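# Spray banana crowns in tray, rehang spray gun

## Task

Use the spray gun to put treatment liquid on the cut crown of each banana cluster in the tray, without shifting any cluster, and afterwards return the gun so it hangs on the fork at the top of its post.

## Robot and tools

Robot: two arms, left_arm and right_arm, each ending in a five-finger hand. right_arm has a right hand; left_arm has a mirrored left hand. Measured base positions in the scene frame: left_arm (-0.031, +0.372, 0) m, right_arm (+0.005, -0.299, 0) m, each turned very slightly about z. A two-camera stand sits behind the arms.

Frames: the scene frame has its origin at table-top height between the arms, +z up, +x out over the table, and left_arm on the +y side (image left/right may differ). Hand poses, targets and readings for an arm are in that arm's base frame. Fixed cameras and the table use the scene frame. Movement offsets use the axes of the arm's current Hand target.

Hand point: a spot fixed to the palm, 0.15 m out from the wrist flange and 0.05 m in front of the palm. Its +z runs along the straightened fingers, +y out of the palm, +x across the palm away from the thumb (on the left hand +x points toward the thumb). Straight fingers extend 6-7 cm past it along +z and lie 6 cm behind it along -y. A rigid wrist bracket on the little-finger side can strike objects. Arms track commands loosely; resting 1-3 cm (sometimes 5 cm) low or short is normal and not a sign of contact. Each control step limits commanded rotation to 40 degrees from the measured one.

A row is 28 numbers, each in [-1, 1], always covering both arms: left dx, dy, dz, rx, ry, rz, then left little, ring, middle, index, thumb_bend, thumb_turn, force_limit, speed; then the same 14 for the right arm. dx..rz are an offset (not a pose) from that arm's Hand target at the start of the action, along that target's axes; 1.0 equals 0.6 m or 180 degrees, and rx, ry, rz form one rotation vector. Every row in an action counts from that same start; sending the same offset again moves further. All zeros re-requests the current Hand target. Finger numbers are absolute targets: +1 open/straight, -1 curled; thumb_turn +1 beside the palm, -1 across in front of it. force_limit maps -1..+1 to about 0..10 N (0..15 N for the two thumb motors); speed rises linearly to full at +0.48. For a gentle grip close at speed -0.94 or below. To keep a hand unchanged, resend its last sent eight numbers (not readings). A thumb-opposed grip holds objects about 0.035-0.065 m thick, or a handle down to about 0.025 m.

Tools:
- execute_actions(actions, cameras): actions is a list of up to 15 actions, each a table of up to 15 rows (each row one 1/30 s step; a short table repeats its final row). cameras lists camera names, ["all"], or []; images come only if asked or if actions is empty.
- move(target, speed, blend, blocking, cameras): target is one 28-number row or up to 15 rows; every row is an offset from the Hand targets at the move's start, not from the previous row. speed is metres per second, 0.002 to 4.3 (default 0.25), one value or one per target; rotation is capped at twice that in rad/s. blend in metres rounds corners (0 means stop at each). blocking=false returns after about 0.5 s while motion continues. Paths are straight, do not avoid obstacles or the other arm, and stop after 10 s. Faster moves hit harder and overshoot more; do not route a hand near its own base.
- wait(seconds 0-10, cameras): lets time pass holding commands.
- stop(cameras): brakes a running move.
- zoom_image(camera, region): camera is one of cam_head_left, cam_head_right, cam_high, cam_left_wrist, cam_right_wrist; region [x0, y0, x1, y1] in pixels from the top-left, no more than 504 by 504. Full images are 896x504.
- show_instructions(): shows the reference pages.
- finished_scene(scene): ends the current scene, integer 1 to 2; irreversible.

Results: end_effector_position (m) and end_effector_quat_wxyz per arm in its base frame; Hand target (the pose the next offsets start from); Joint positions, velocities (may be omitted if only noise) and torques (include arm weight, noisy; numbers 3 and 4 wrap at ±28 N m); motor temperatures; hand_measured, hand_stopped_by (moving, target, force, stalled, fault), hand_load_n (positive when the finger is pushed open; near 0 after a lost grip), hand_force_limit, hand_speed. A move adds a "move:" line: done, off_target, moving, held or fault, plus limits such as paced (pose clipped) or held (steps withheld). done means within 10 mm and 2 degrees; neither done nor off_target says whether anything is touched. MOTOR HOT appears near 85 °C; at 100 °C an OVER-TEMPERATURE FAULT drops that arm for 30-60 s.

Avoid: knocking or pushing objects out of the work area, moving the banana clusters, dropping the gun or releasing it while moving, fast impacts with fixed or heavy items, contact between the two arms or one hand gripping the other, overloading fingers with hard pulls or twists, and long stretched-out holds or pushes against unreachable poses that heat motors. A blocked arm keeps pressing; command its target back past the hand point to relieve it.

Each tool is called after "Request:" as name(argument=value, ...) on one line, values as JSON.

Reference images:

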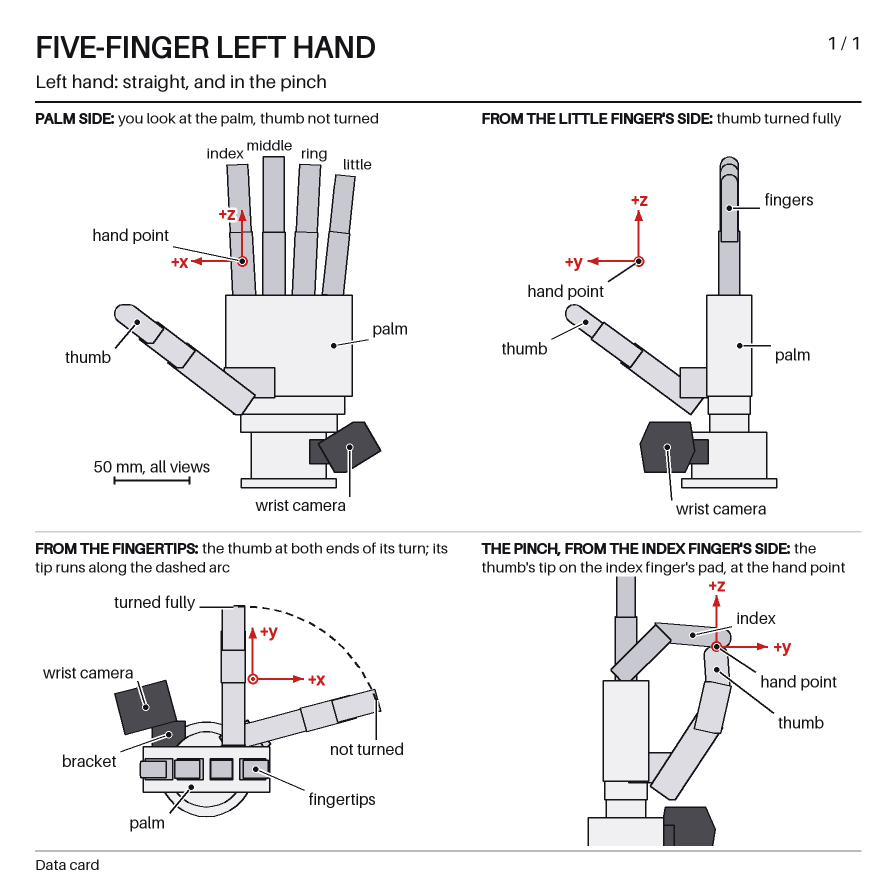

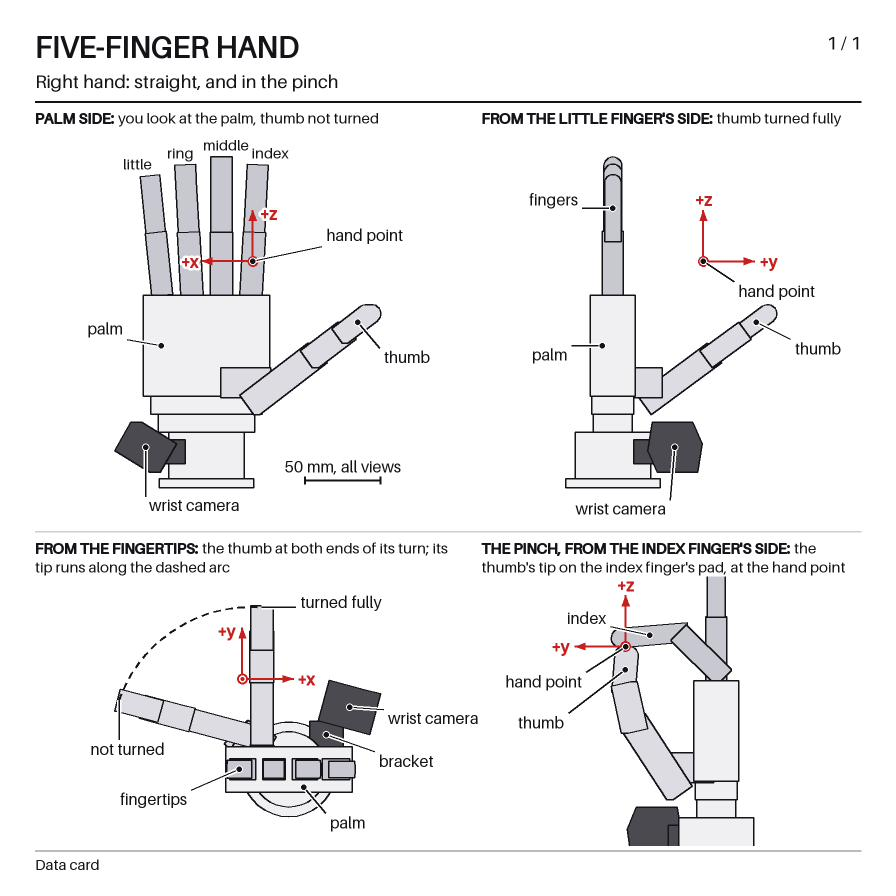

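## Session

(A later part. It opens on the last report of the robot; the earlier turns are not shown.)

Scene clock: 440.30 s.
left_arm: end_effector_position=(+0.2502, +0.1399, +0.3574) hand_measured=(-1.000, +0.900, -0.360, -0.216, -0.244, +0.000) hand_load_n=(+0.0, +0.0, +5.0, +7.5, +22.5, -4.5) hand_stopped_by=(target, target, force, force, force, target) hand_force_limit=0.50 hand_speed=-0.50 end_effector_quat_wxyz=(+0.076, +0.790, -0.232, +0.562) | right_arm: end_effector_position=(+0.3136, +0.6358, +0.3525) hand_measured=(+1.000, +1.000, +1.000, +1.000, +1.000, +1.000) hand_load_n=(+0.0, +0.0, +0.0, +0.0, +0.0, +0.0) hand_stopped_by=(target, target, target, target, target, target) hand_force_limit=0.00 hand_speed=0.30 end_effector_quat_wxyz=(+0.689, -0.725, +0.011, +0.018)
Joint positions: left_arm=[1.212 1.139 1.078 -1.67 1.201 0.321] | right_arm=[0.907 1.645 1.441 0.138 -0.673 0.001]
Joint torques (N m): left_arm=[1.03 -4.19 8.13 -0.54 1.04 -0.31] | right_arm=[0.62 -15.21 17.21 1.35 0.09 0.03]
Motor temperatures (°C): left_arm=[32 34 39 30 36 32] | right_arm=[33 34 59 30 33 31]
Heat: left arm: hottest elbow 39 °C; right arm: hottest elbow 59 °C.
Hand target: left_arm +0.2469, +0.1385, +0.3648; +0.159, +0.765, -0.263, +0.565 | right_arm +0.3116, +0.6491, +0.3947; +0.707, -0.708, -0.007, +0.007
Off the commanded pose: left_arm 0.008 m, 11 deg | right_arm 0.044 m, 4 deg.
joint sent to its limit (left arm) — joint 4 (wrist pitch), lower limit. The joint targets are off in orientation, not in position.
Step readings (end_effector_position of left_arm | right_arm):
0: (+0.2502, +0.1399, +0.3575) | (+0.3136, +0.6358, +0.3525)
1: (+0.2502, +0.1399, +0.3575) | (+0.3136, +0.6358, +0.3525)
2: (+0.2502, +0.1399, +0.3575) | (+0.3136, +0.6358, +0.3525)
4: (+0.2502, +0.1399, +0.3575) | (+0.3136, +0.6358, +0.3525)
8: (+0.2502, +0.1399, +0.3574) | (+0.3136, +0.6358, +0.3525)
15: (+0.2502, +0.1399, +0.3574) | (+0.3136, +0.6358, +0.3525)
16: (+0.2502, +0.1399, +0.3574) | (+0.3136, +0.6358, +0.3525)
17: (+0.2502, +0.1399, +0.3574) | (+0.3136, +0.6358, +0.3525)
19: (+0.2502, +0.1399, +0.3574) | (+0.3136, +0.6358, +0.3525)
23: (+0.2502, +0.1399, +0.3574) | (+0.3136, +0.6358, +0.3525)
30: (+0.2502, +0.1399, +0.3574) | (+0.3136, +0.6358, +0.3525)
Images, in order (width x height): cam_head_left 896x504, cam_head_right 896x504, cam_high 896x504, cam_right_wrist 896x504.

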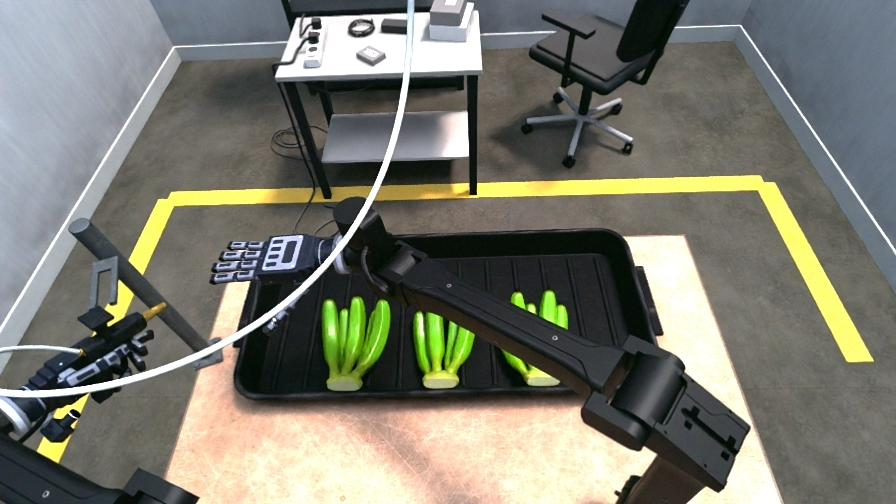

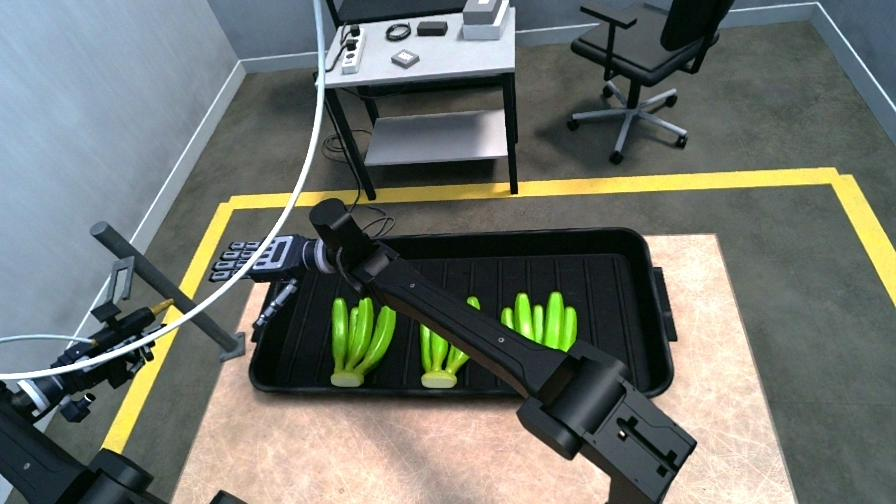

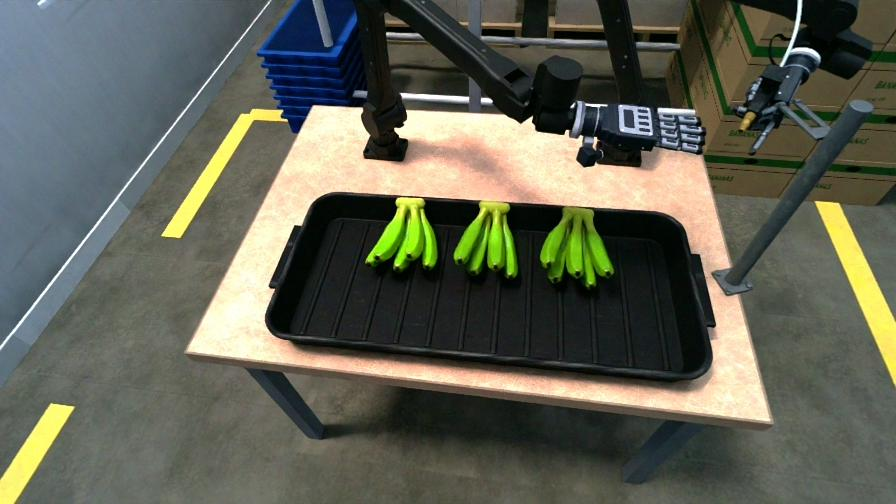

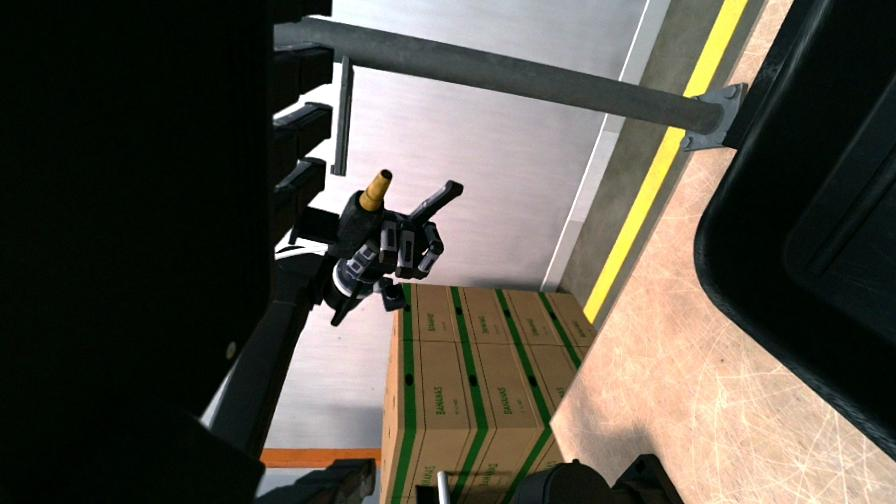

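Request:
zoom_image(camera="cam_head_left", region=[80, 320, 160, 400])

Request:
execute_actions(actions=[[[0,0,0,0,0,0,-1.0,0.9,0.0,0.0,-0.9,0.0,0.5,-0.3,0,0,0,0,0,0,1,1,1,1,1,1,0,0.3]],[[0,0,0,0,0,0,-1.0,0.9,0.0,0.0,-0.9,0.0,0.5,-0.3,0,0,0,0,0,0,1,1,1,1,1,1,0,0.3]]], cameras=["cam_right_wrist","cam_head_left"])

Request:
zoom_image(camera="cam_head_left", region=[80, 320, 160, 400])

Request:
zoom_image(camera="cam_right_wrist", region=[300, 140, 480, 320])

Scaled by 6.300 from the camera's 896x504 image, which has a finer 1280x720 frame.

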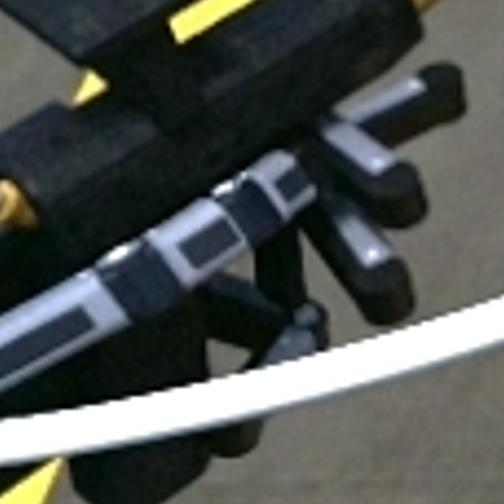

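Scene clock: 441.77 s.
left_arm: end_effector_position=(+0.2502, +0.1399, +0.3575) hand_measured=(-1.000, +0.900, +0.000, +0.000, -0.246, +0.000) hand_load_n=(+0.0, +0.0, +0.0, +0.0, +7.5, -7.5) hand_stopped_by=(target, target, target, target, force, target) hand_force_limit=0.50 hand_speed=-0.30 end_effector_quat_wxyz=(+0.076, +0.790, -0.232, +0.562) | right_arm: end_effector_position=(+0.3136, +0.6358, +0.3525) hand_measured=(+1.000, +1.000, +1.000, +1.000, +1.000, +1.000) hand_load_n=(+0.0, -0.5, +0.0, -0.5, +0.0, +0.0) hand_stopped_by=(target, target, target, target, target, target) hand_force_limit=0.00 hand_speed=0.30 end_effector_quat_wxyz=(+0.689, -0.725, +0.011, +0.018)
Joint positions: left_arm=[1.212 1.139 1.078 -1.67 1.201 0.321] | right_arm=[0.907 1.645 1.441 0.138 -0.673 0.001]
Joint torques (N m): left_arm=[1.03 -4.19 8.13 -0.55 1.04 -0.31] | right_arm=[0.62 -15.27 17.21 1.36 0.09 0.03]
Motor temperatures (°C): left_arm=[32 34 39 30 36 32] | right_arm=[33 34 59 30 33 31]
Heat: left arm: hottest elbow 39 °C; right arm: hottest elbow 59 °C.
Hand target: left_arm +0.2469, +0.1385, +0.3648; +0.159, +0.765, -0.263, +0.565 | right_arm +0.3116, +0.6491, +0.3947; +0.707, -0.708, -0.007, +0.007
Off the commanded pose: left_arm 0.008 m, 11 deg | right_arm 0.044 m, 4 deg.
joint sent to its limit (left arm) — joint 4 (wrist pitch), lower limit. The joint targets are off in orientation, not in position.
Step readings (end_effector_position of left_arm | right_arm):
0: (+0.2502, +0.1399, +0.3574) | (+0.3136, +0.6358, +0.3525)
1: (+0.2502, +0.1399, +0.3574) | (+0.3136, +0.6358, +0.3525)
2: (+0.2502, +0.1399, +0.3574) | (+0.3136, +0.6358, +0.3525)
4: (+0.2502, +0.1399, +0.3575) | (+0.3136, +0.6358, +0.3525)
8: (+0.2502, +0.1399, +0.3575) | (+0.3136, +0.6358, +0.3525)
15: (+0.2502, +0.1399, +0.3575) | (+0.3136, +0.6358, +0.3525)
16: (+0.2502, +0.1399, +0.3575) | (+0.3136, +0.6358, +0.3525)
17: (+0.2502, +0.1399, +0.3575) | (+0.3136, +0.6358, +0.3525)
19: (+0.2502, +0.1399, +0.3575) | (+0.3136, +0.6358, +0.3525)
23: (+0.2502, +0.1399, +0.3575) | (+0.3136, +0.6358, +0.3525)
30: (+0.2502, +0.1399, +0.3575) | (+0.3136, +0.6358, +0.3525)
Images, in order (width x height): cam_head_left 896x504, cam_right_wrist 896x504.

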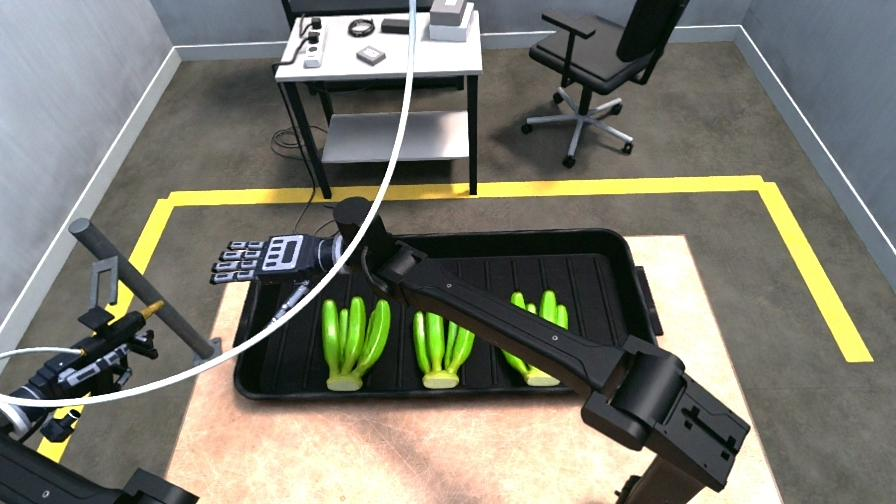

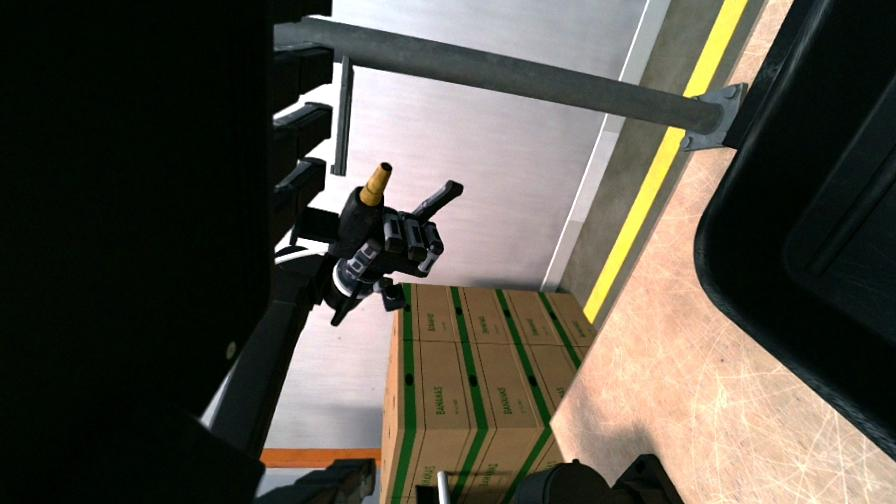

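Scaled by 6.300 from the camera's 896x504 image, which has a finer 1280x720 frame.

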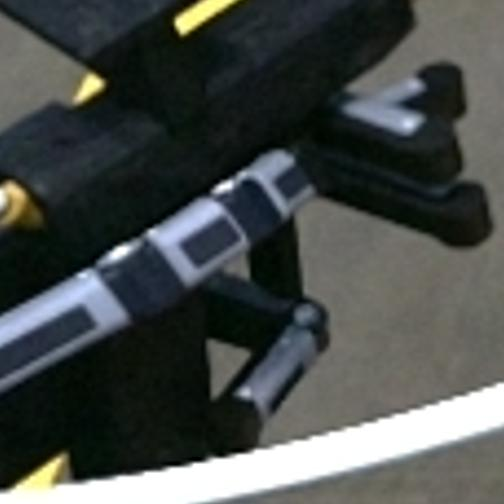

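Scaled by 2.800 from the camera's 896x504 image, which has a finer 1280x720 frame.

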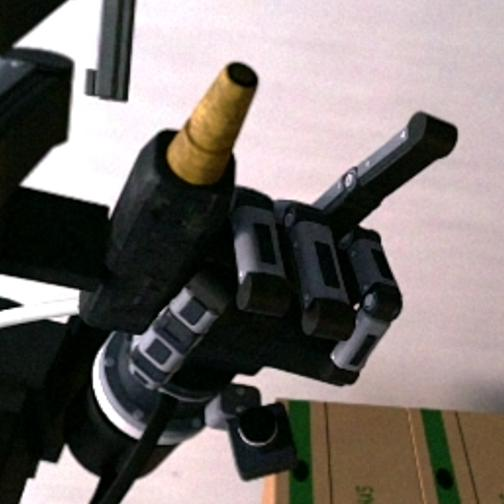

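Request:
execute_actions(actions=[[[0,0,0,0,0,0,0.9,0.9,0.0,0.0,-0.9,0.0,0.3,0.0,0,0,0,0,0,0,1,1,1,1,1,1,0,0.3]],[[0,0,0,0,0,0,0.9,0.9,0.0,0.0,-0.9,0.0,0.3,0.0,0,0,0,0,0,0,1,1,1,1,1,1,0,0.3]]], cameras=["cam_head_left","cam_right_wrist"])

Request:
zoom_image(camera="cam_head_left", region=[80, 320, 160, 400])

Request:
zoom_image(camera="cam_right_wrist", region=[300, 140, 480, 320])

Request:
execute_actions(actions=[[[0,0,0,0,0,0,0.9,0.9,-0.7,-0.7,-0.9,0.0,0.3,-0.5,0,0,0,0,0,0,1,1,1,1,1,1,0,0.3]],[[0,0,0,0,0,0,0.9,0.9,-0.7,-0.7,-0.9,0.0,0.3,-0.5,0,0,0,0,0,0,1,1,1,1,1,1,0,0.3]]], cameras=["cam_head_left","cam_right_wrist"])

Request:
zoom_image(camera="cam_head_left", region=[80, 320, 160, 400])

Request:
zoom_image(camera="cam_right_wrist", region=[300, 140, 480, 320])

Scene clock: 446.27 s.
left_arm: end_effector_position=(+0.2502, +0.1399, +0.3575) hand_measured=(+0.900, +0.900, +0.000, +0.000, -0.246, +0.000) hand_load_n=(+0.0, +0.0, +0.0, +0.0, +7.5, -7.5) hand_stopped_by=(target, target, target, target, force, target) hand_force_limit=0.30 hand_speed=0.00 end_effector_quat_wxyz=(+0.076, +0.790, -0.232, +0.562) | right_arm: end_effector_position=(+0.3136, +0.6358, +0.3525) hand_measured=(+1.000, +1.000, +1.000, +1.000, +1.000, +1.000) hand_load_n=(+0.0, +0.0, +0.0, +0.0, +0.0, +0.0) hand_stopped_by=(target, target, target, target, target, target) hand_force_limit=0.00 hand_speed=0.30 end_effector_quat_wxyz=(+0.689, -0.725, +0.011, +0.018)
Joint positions: left_arm=[1.212 1.139 1.078 -1.67 1.201 0.321] | right_arm=[0.907 1.645 1.441 0.138 -0.673 0.001]
Joint torques (N m): left_arm=[1.03 -4.13 8.13 -0.54 1.05 -0.3] | right_arm=[0.62 -15.21 17.22 1.36 0.09 0.03]
Motor temperatures (°C): left_arm=[32 34 39 30 36 32] | right_arm=[33 34 59 30 33 31]
Heat: left arm: hottest elbow 39 °C; right arm: hottest elbow 59 °C.
Hand target: left_arm +0.2469, +0.1385, +0.3648; +0.159, +0.765, -0.263, +0.565 | right_arm +0.3116, +0.6491, +0.3947; +0.707, -0.708, -0.007, +0.007
Off the commanded pose: left_arm 0.008 m, 11 deg | right_arm 0.044 m, 4 deg.
joint sent to its limit (left arm) — joint 4 (wrist pitch), lower limit. The joint targets are off in orientation, not in position.
Step readings (end_effector_position of left_arm | right_arm):
0: (+0.2502, +0.1399, +0.3575) | (+0.3136, +0.6358, +0.3525)
1: (+0.2502, +0.1399, +0.3575) | (+0.3136, +0.6358, +0.3525)
2: (+0.2502, +0.1399, +0.3575) | (+0.3136, +0.6358, +0.3525)
4: (+0.2502, +0.1399, +0.3575) | (+0.3136, +0.6358, +0.3525)
8: (+0.2502, +0.1399, +0.3575) | (+0.3136, +0.6358, +0.3525)
15: (+0.2502, +0.1399, +0.3575) | (+0.3136, +0.6358, +0.3525)
16: (+0.2502, +0.1399, +0.3575) | (+0.3136, +0.6358, +0.3525)
17: (+0.2502, +0.1399, +0.3575) | (+0.3136, +0.6358, +0.3525)
19: (+0.2502, +0.1399, +0.3575) | (+0.3136, +0.6358, +0.3525)
23: (+0.2502, +0.1399, +0.3575) | (+0.3136, +0.6358, +0.3525)
30: (+0.2502, +0.1399, +0.3575) | (+0.3136, +0.6358, +0.3525)
Images, in order (width x height): cam_head_left 896x504, cam_right_wrist 896x504.

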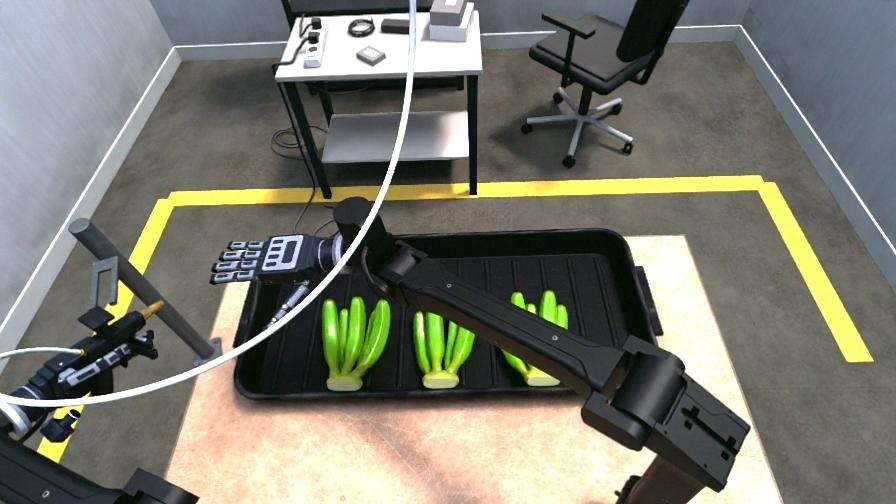

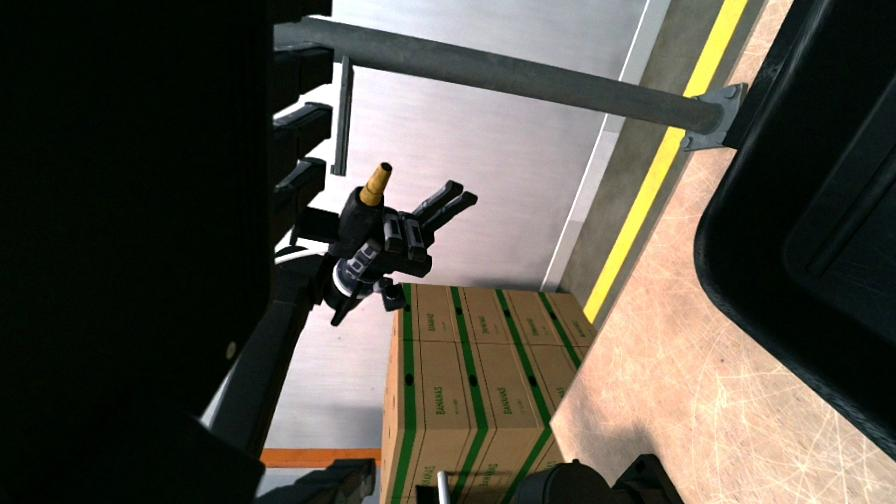

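Scaled by 6.300 from the camera's 896x504 image, which has a finer 1280x720 frame.

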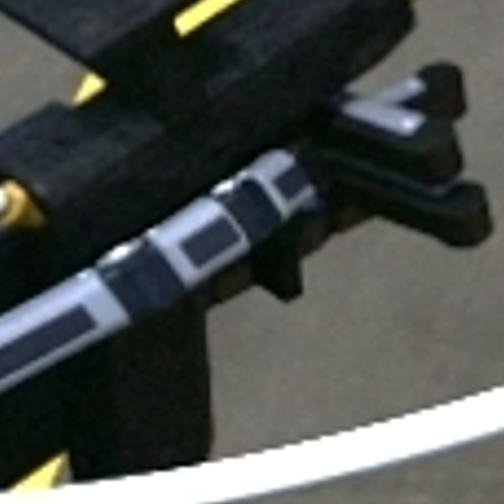

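Scaled by 2.800 from the camera's 896x504 image, which has a finer 1280x720 frame.

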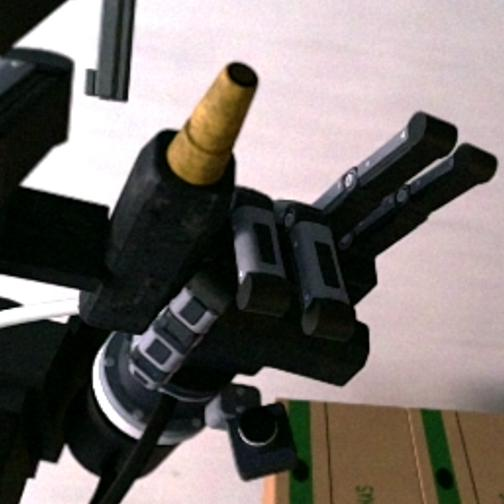

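Scene clock: 447.47 s.
left_arm: end_effector_position=(+0.2502, +0.1399, +0.3575) hand_measured=(+0.900, +0.900, -0.362, -0.178, -0.244, +0.000) hand_load_n=(+0.0, +0.0, +7.0, +2.5, +20.0, -2.5) hand_stopped_by=(target, target, force, force, force, target) hand_force_limit=0.30 hand_speed=-0.50 end_effector_quat_wxyz=(+0.076, +0.791, -0.231, +0.562) | right_arm: end_effector_position=(+0.3136, +0.6358, +0.3525) hand_measured=(+1.000, +1.000, +1.000, +1.000, +1.000, +1.000) hand_load_n=(+0.0, +0.0, +0.0, +0.0, +0.5, +0.0) hand_stopped_by=(target, target, target, target, target, target) hand_force_limit=0.00 hand_speed=0.30 end_effector_quat_wxyz=(+0.689, -0.725, +0.011, +0.018)
Joint positions: left_arm=[1.212 1.139 1.078 -1.67 1.201 0.321] | right_arm=[0.907 1.645 1.441 0.138 -0.673 0.001]
Joint torques (N m): left_arm=[1.03 -4.19 8.14 -0.53 1.05 -0.3] | right_arm=[0.62 -15.21 17.21 1.36 0.09 0.03]
Motor temperatures (°C): left_arm=[32 34 39 30 36 32] | right_arm=[33 34 59 30 33 31]
Heat: left arm: hottest elbow 39 °C; right arm: hottest elbow 59 °C.
Hand target: left_arm +0.2469, +0.1385, +0.3648; +0.160, +0.765, -0.263, +0.565 | right_arm +0.3116, +0.6491, +0.3947; +0.707, -0.708, -0.007, +0.007
Off the commanded pose: left_arm 0.008 m, 11 deg | right_arm 0.044 m, 4 deg.
joint sent to its limit (left arm) — joint 4 (wrist pitch), lower limit. The joint targets are off in orientation, not in position.
Step readings (end_effector_position of left_arm | right_arm):
0: (+0.2502, +0.1399, +0.3575) | (+0.3136, +0.6358, +0.3525)
1: (+0.2502, +0.1399, +0.3575) | (+0.3136, +0.6358, +0.3525)
2: (+0.2502, +0.1399, +0.3575) | (+0.3136, +0.6358, +0.3525)
4: (+0.2502, +0.1399, +0.3575) | (+0.3136, +0.6358, +0.3525)
8: (+0.2502, +0.1398, +0.3575) | (+0.3136, +0.6358, +0.3525)
15: (+0.2502, +0.1399, +0.3575) | (+0.3136, +0.6358, +0.3525)
16: (+0.2502, +0.1399, +0.3575) | (+0.3136, +0.6358, +0.3525)
17: (+0.2502, +0.1399, +0.3575) | (+0.3136, +0.6358, +0.3525)
19: (+0.2502, +0.1399, +0.3575) | (+0.3136, +0.6358, +0.3525)
23: (+0.2502, +0.1399, +0.3575) | (+0.3136, +0.6358, +0.3525)
30: (+0.2502, +0.1399, +0.3575) | (+0.3136, +0.6358, +0.3525)
Images, in order (width x height): cam_head_left 896x504, cam_right_wrist 896x504.

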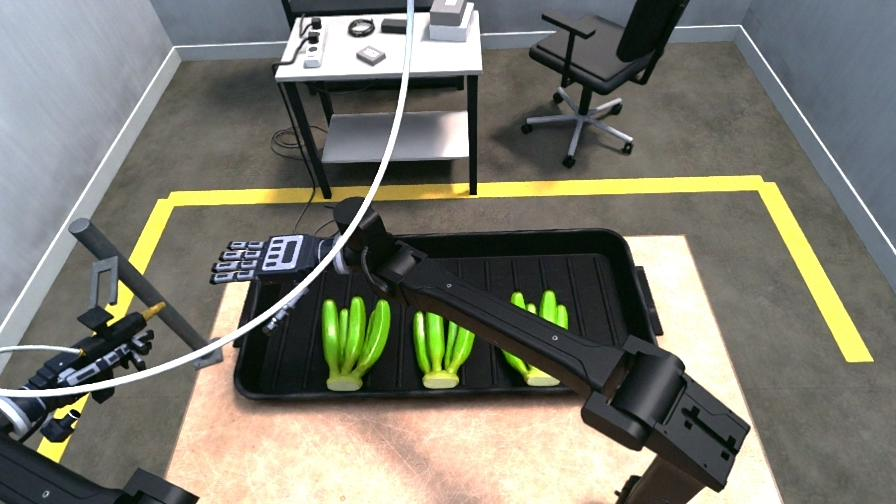

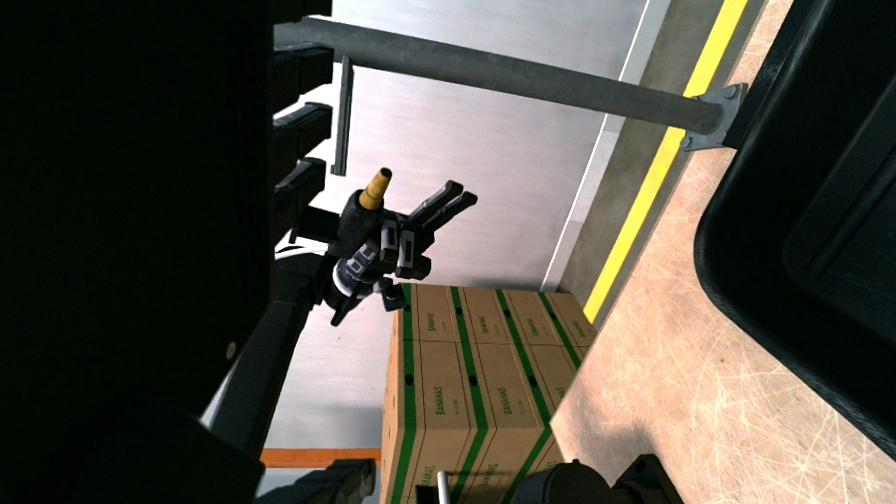

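Scaled by 6.300 from the camera's 896x504 image, which has a finer 1280x720 frame.

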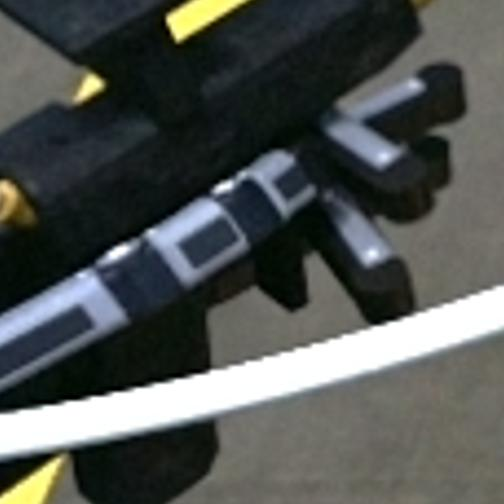

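Scaled by 2.800 from the camera's 896x504 image, which has a finer 1280x720 frame.

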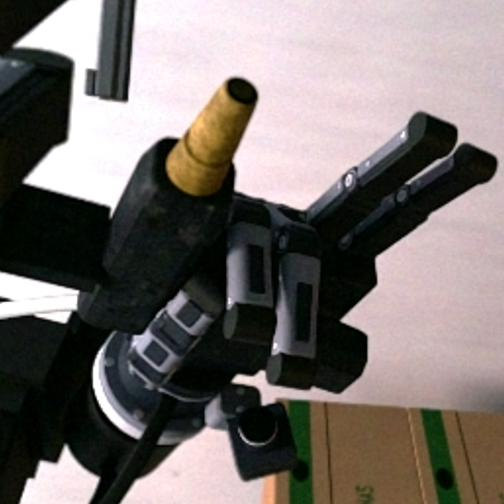

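Request:
execute_actions(actions=[[[0,0,0,0,0,0,0.9,0.9,-0.9,0.3,-0.9,0.0,0.7,-0.5,0,0,0,0,0,0,1,1,1,1,1,1,0,0.3]],[[0,0,0,0,0,0,0.9,0.9,-0.9,0.3,-0.9,0.0,0.7,-0.5,0,0,0,0,0,0,1,1,1,1,1,1,0,0.3]]], cameras=["cam_head_left","cam_right_wrist"])

Request:
zoom_image(camera="cam_head_left", region=[80, 320, 160, 400])

Request:
zoom_image(camera="cam_right_wrist", region=[300, 140, 480, 320])

Scene clock: 455.83 s.
left_arm: end_effector_position=(+0.2502, +0.1398, +0.3574) hand_measured=(+0.900, +0.900, -0.400, +0.300, -0.244, +0.000) hand_load_n=(+0.0, +0.0, +9.5, +0.0, +19.0, -2.5) hand_stopped_by=(target, target, force, target, force, target) hand_force_limit=0.70 hand_speed=-0.50 end_effector_quat_wxyz=(+0.077, +0.791, -0.231, +0.562) | right_arm: end_effector_position=(+0.3136, +0.6358, +0.3525) hand_measured=(+1.000, +1.000, +1.000, +1.000, +1.000, +1.000) hand_load_n=(+0.0, +0.0, +0.0, +0.0, +0.0, -0.5) hand_stopped_by=(target, target, target, target, target, target) hand_force_limit=0.00 hand_speed=0.30 end_effector_quat_wxyz=(+0.689, -0.725, +0.011, +0.018)
Joint positions: left_arm=[1.212 1.139 1.078 -1.67 1.2 0.321] | right_arm=[0.907 1.645 1.441 0.138 -0.673 0.001]
Joint torques (N m): left_arm=[1.03 -4.19 8.13 -0.54 1.07 -0.3] | right_arm=[0.62 -15.21 17.21 1.36 0.09 0.03]
Motor temperatures (°C): left_arm=[32 34 39 30 36 32] | right_arm=[33 34 59 30 33 31]
Heat: left arm: hottest elbow 39 °C; right arm: hottest elbow 59 °C.
Hand target: left_arm +0.2469, +0.1385, +0.3648; +0.160, +0.765, -0.263, +0.565 | right_arm +0.3116, +0.6491, +0.3947; +0.707, -0.708, -0.007, +0.007
Off the commanded pose: left_arm 0.008 m, 11 deg | right_arm 0.044 m, 4 deg.
joint sent to its limit (left arm) — joint 4 (wrist pitch), lower limit. The joint targets are off in orientation, not in position.
Step readings (end_effector_position of left_arm | right_arm):
0: (+0.2502, +0.1399, +0.3575) | (+0.3136, +0.6358, +0.3525)
1: (+0.2502, +0.1399, +0.3575) | (+0.3136, +0.6358, +0.3525)
2: (+0.2502, +0.1399, +0.3575) | (+0.3136, +0.6358, +0.3525)
4: (+0.2502, +0.1399, +0.3575) | (+0.3136, +0.6358, +0.3525)
8: (+0.2502, +0.1398, +0.3574) | (+0.3136, +0.6358, +0.3525)
15: (+0.2502, +0.1398, +0.3574) | (+0.3136, +0.6358, +0.3525)
16: (+0.2502, +0.1398, +0.3574) | (+0.3136, +0.6358, +0.3525)
17: (+0.2502, +0.1398, +0.3574) | (+0.3136, +0.6358, +0.3525)
19: (+0.2502, +0.1398, +0.3574) | (+0.3136, +0.6358, +0.3525)
23: (+0.2502, +0.1398, +0.3574) | (+0.3136, +0.6358, +0.3525)
30: (+0.2502, +0.1398, +0.3574) | (+0.3136, +0.6358, +0.3525)
Images, in order (width x height): cam_head_left 896x504, cam_right_wrist 896x504.

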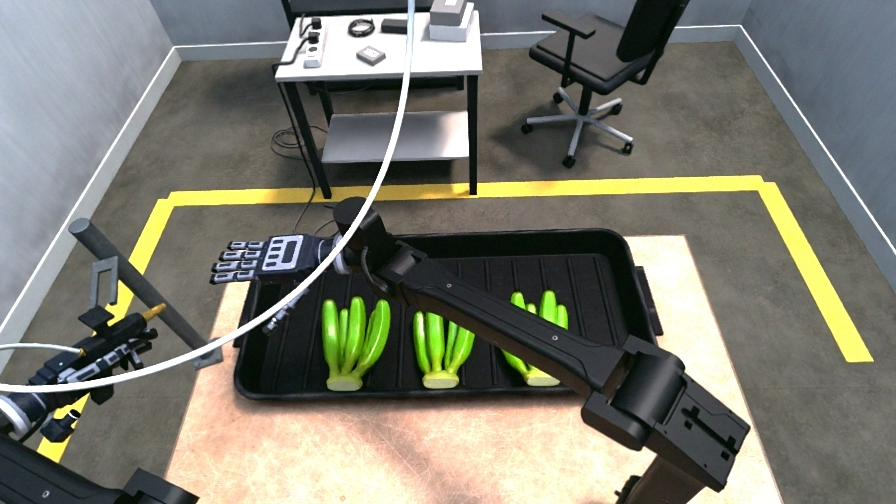

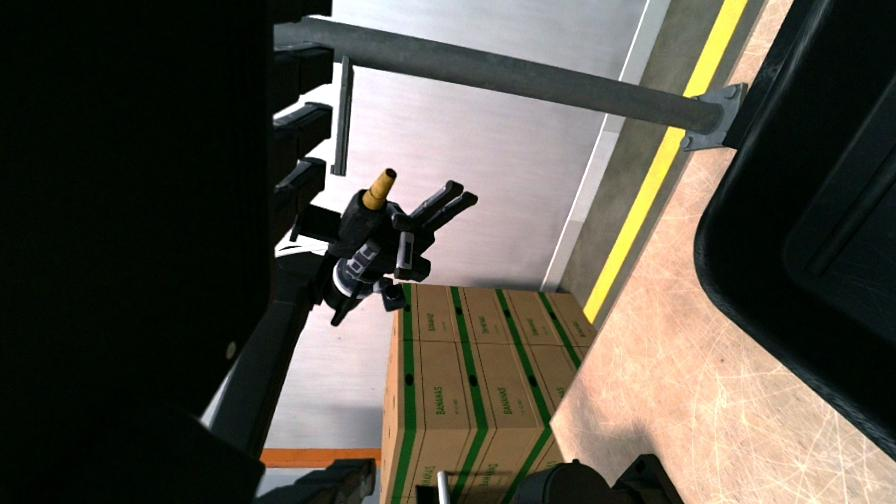

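Scaled by 6.300 from the camera's 896x504 image, which has a finer 1280x720 frame.

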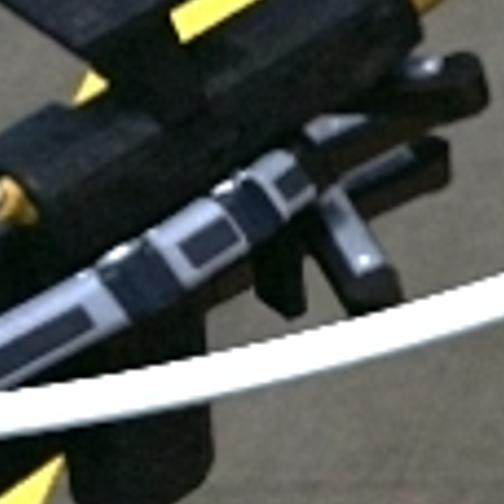

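Scaled by 2.800 from the camera's 896x504 image, which has a finer 1280x720 frame.

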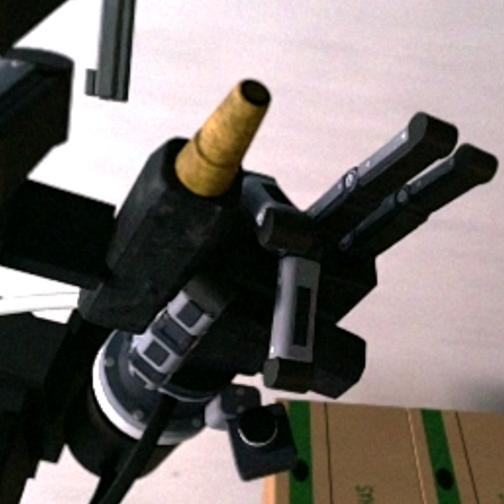

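Request:
execute_actions(actions=[[[0,0,0,0,0,0,0.9,-0.9,-0.9,0.3,-0.9,0.0,0.3,-0.5,0,0,0,0,0,0,1,1,1,1,1,1,0,0.3]],[[0,0,0,0,0,0,0.9,-0.9,-0.9,0.3,-0.9,0.0,0.3,-0.5,0,0,0,0,0,0,1,1,1,1,1,1,0,0.3]]], cameras=["cam_head_left","cam_right_wrist"])

Request:
zoom_image(camera="cam_head_left", region=[80, 320, 160, 400])

Request:
zoom_image(camera="cam_right_wrist", region=[300, 140, 480, 320])

Scene clock: 459.80 s.
left_arm: end_effector_position=(+0.2502, +0.1398, +0.3574) hand_measured=(+0.900, -0.568, -0.400, +0.300, -0.244, +0.000) hand_load_n=(+0.0, +6.0, +5.5, +0.0, +14.0, -5.5) hand_stopped_by=(target, force, force, target, force, target) hand_force_limit=0.30 hand_speed=-0.50 end_effector_quat_wxyz=(+0.077, +0.791, -0.231, +0.562) | right_arm: end_effector_position=(+0.3136, +0.6358, +0.3525) hand_measured=(+1.000, +1.000, +1.000, +1.000, +1.000, +1.000) hand_load_n=(+0.0, +0.0, +0.0, +0.0, +0.0, -0.5) hand_stopped_by=(target, target, target, target, target, target) hand_force_limit=0.00 hand_speed=0.30 end_effector_quat_wxyz=(+0.689, -0.725, +0.011, +0.018)
Joint positions: left_arm=[1.212 1.139 1.078 -1.67 1.2 0.321] | right_arm=[0.907 1.645 1.441 0.138 -0.673 0.001]
Joint torques (N m): left_arm=[0.97 -4.19 8.13 -0.54 1.07 -0.31] | right_arm=[0.62 -15.27 17.21 1.36 0.09 0.03]
Motor temperatures (°C): left_arm=[32 34 39 30 36 32] | right_arm=[33 34 59 30 33 31]
Heat: left arm: hottest elbow 39 °C; right arm: hottest elbow 59 °C.
Hand target: left_arm +0.2469, +0.1385, +0.3648; +0.160, +0.765, -0.263, +0.565 | right_arm +0.3116, +0.6491, +0.3947; +0.707, -0.708, -0.007, +0.007
Off the commanded pose: left_arm 0.008 m, 11 deg | right_arm 0.044 m, 4 deg.
joint sent to its limit (left arm) — joint 4 (wrist pitch), lower limit. The joint targets are off in orientation, not in position.
Step readings (end_effector_position of left_arm | right_arm):
0: (+0.2502, +0.1398, +0.3574) | (+0.3136, +0.6358, +0.3525)
1: (+0.2502, +0.1398, +0.3574) | (+0.3136, +0.6358, +0.3525)
2: (+0.2502, +0.1398, +0.3574) | (+0.3136, +0.6358, +0.3525)
4: (+0.2502, +0.1398, +0.3574) | (+0.3136, +0.6358, +0.3525)
8: (+0.2502, +0.1398, +0.3574) | (+0.3136, +0.6358, +0.3525)
15: (+0.2502, +0.1398, +0.3574) | (+0.3136, +0.6358, +0.3525)
16: (+0.2502, +0.1398, +0.3574) | (+0.3136, +0.6358, +0.3525)
17: (+0.2502, +0.1398, +0.3574) | (+0.3136, +0.6358, +0.3525)
19: (+0.2502, +0.1398, +0.3574) | (+0.3136, +0.6358, +0.3525)
23: (+0.2502, +0.1398, +0.3574) | (+0.3136, +0.6358, +0.3525)
30: (+0.2502, +0.1398, +0.3574) | (+0.3136, +0.6358, +0.3525)
Images, in order (width x height): cam_head_left 896x504, cam_right_wrist 896x504.

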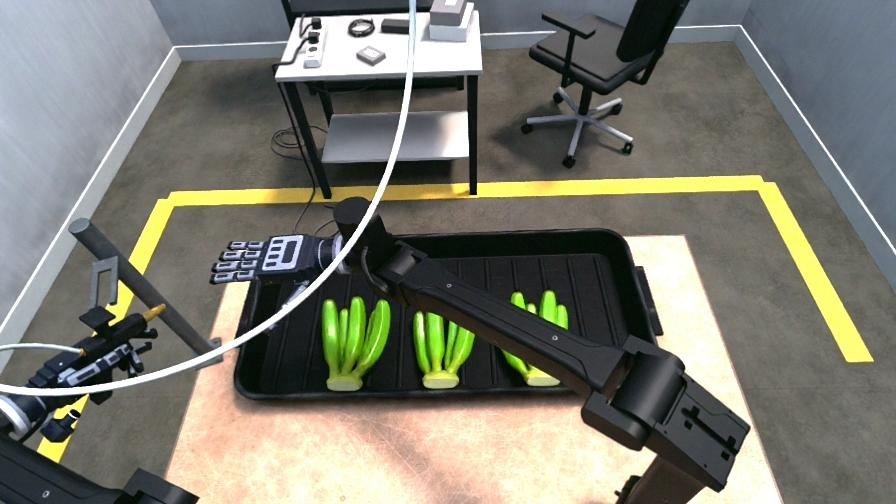

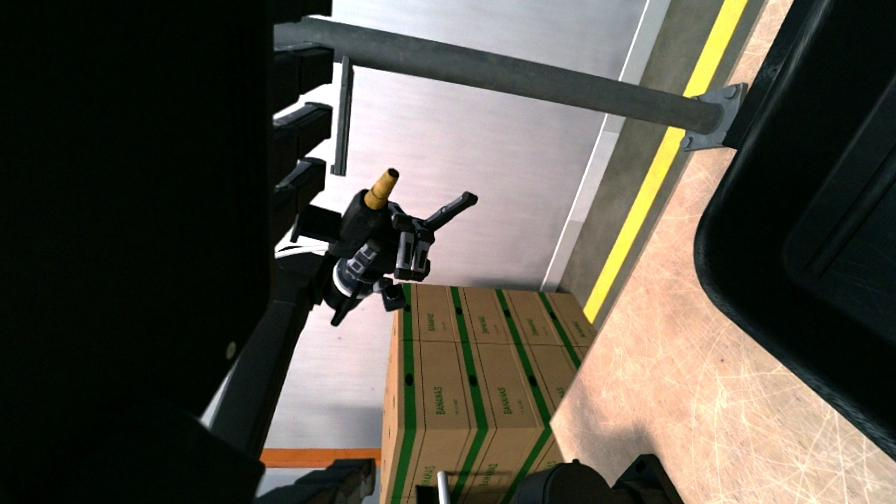

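Scaled by 6.300 from the camera's 896x504 image, which has a finer 1280x720 frame.

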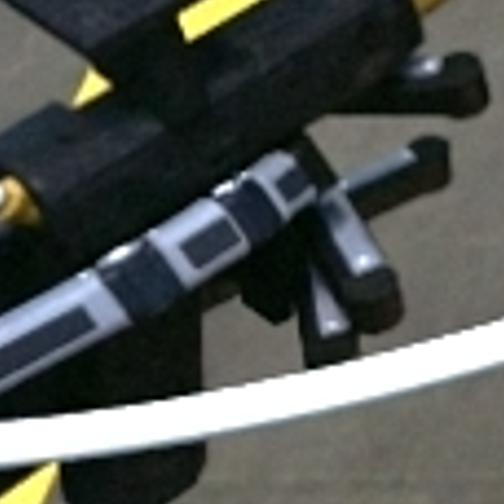

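Scaled by 2.800 from the camera's 896x504 image, which has a finer 1280x720 frame.

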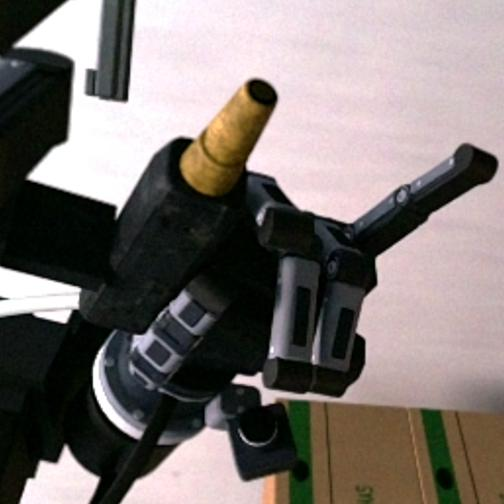

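Request:
execute_actions(actions=[[[0,0,0,0,0,0,0.9,-0.95,-0.95,0.3,-0.9,0.0,0.7,-0.5,0,0,0,0,0,0,1,1,1,1,1,1,0,0.3]],[[0,0,0,0,0,0,0.9,-0.95,-0.95,0.3,-0.9,0.0,0.7,-0.5,0,0,0,0,0,0,1,1,1,1,1,1,0,0.3]]], cameras=["cam_head_left","cam_right_wrist"])

Request:
zoom_image(camera="cam_head_left", region=[80, 320, 160, 400])

Request:
zoom_image(camera="cam_right_wrist", region=[300, 140, 480, 320])

Scene clock: 461.23 s.
left_arm: end_effector_position=(+0.2502, +0.1398, +0.3574) hand_measured=(+0.900, -0.928, -0.530, +0.300, -0.246, +0.000) hand_load_n=(+0.0, +8.0, +4.5, +0.0, +8.5, -11.0) hand_stopped_by=(target, force, force, target, force, target) hand_force_limit=0.70 hand_speed=-0.50 end_effector_quat_wxyz=(+0.077, +0.791, -0.231, +0.562) | right_arm: end_effector_position=(+0.3136, +0.6358, +0.3525) hand_measured=(+1.000, +1.000, +1.000, +1.000, +1.000, +1.000) hand_load_n=(+0.0, +0.0, +0.0, +0.0, +0.0, +0.0) hand_stopped_by=(target, target, target, target, target, target) hand_force_limit=0.00 hand_speed=0.30 end_effector_quat_wxyz=(+0.689, -0.725, +0.011, +0.018)
Joint positions: left_arm=[1.212 1.139 1.078 -1.67 1.2 0.321] | right_arm=[0.907 1.645 1.441 0.138 -0.673 0.001]
Joint torques (N m): left_arm=[1.03 -4.25 8.12 -0.54 1.07 -0.3] | right_arm=[0.62 -15.21 17.21 1.35 0.09 0.02]
Motor temperatures (°C): left_arm=[32 34 39 30 36 32] | right_arm=[33 34 59 30 33 31]
Heat: left arm: hottest elbow 39 °C; right arm: hottest elbow 59 °C.
Hand target: left_arm +0.2469, +0.1385, +0.3648; +0.160, +0.765, -0.263, +0.565 | right_arm +0.3116, +0.6491, +0.3947; +0.707, -0.708, -0.007, +0.007
Off the commanded pose: left_arm 0.008 m, 11 deg | right_arm 0.044 m, 4 deg.
joint sent to its limit (left arm) — joint 4 (wrist pitch), lower limit. The joint targets are off in orientation, not in position.
Step readings (end_effector_position of left_arm | right_arm):
0: (+0.2502, +0.1398, +0.3574) | (+0.3136, +0.6358, +0.3525)
1: (+0.2502, +0.1398, +0.3574) | (+0.3136, +0.6358, +0.3525)
2: (+0.2502, +0.1398, +0.3574) | (+0.3136, +0.6358, +0.3525)
4: (+0.2502, +0.1398, +0.3574) | (+0.3136, +0.6358, +0.3525)
8: (+0.2502, +0.1398, +0.3574) | (+0.3136, +0.6358, +0.3525)
15: (+0.2502, +0.1398, +0.3574) | (+0.3136, +0.6358, +0.3525)
16: (+0.2502, +0.1398, +0.3574) | (+0.3136, +0.6358, +0.3525)
17: (+0.2502, +0.1398, +0.3574) | (+0.3136, +0.6358, +0.3525)
19: (+0.2502, +0.1398, +0.3574) | (+0.3136, +0.6358, +0.3525)
23: (+0.2502, +0.1398, +0.3574) | (+0.3136, +0.6358, +0.3525)
30: (+0.2502, +0.1398, +0.3574) | (+0.3136, +0.6358, +0.3525)
Images, in order (width x height): cam_head_left 896x504, cam_right_wrist 896x504.

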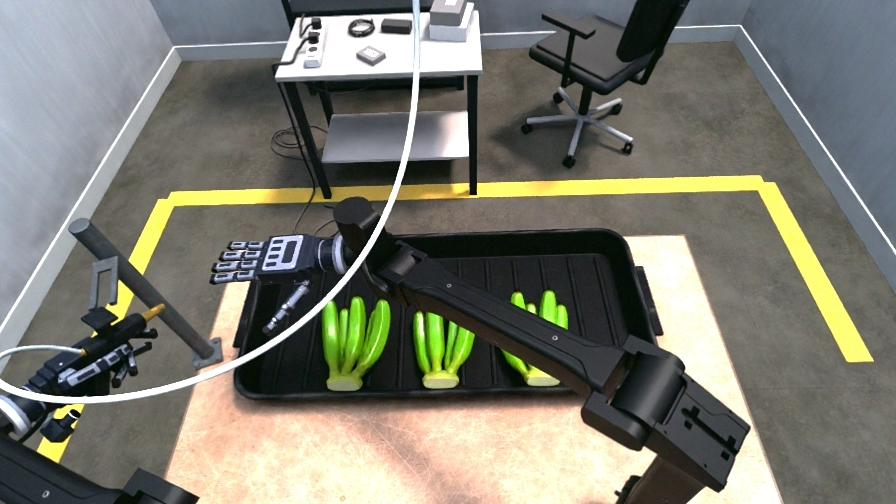

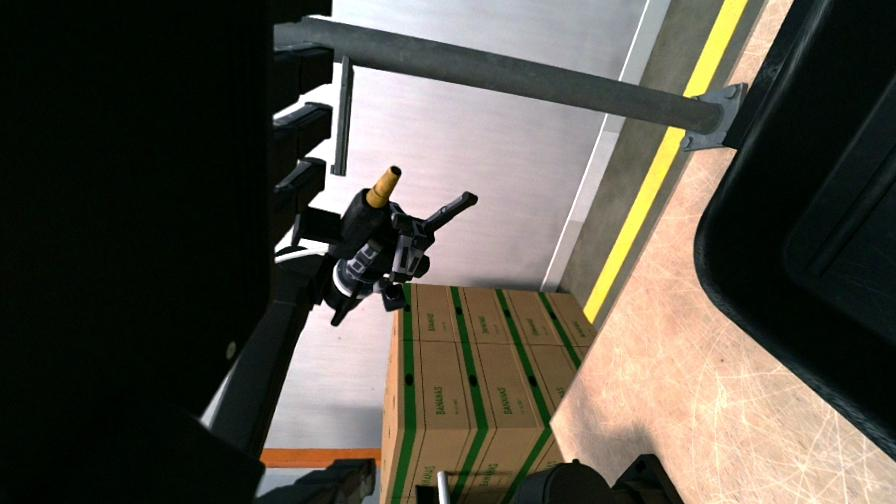

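Scaled by 6.300 from the camera's 896x504 image, which has a finer 1280x720 frame.

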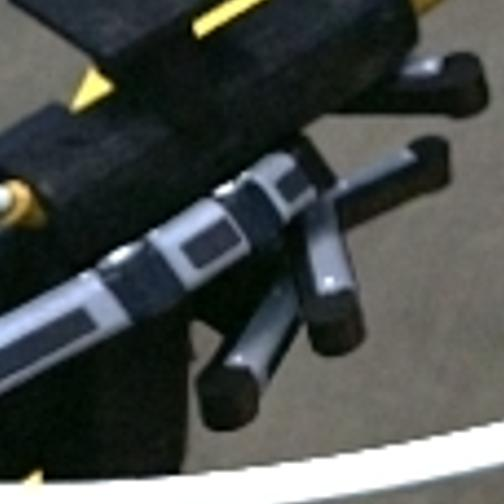

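Scaled by 2.800 from the camera's 896x504 image, which has a finer 1280x720 frame.

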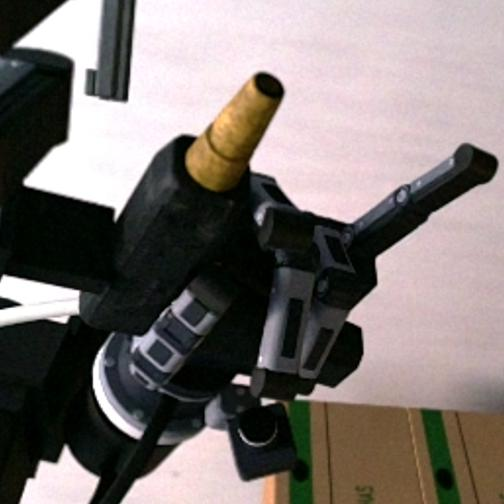

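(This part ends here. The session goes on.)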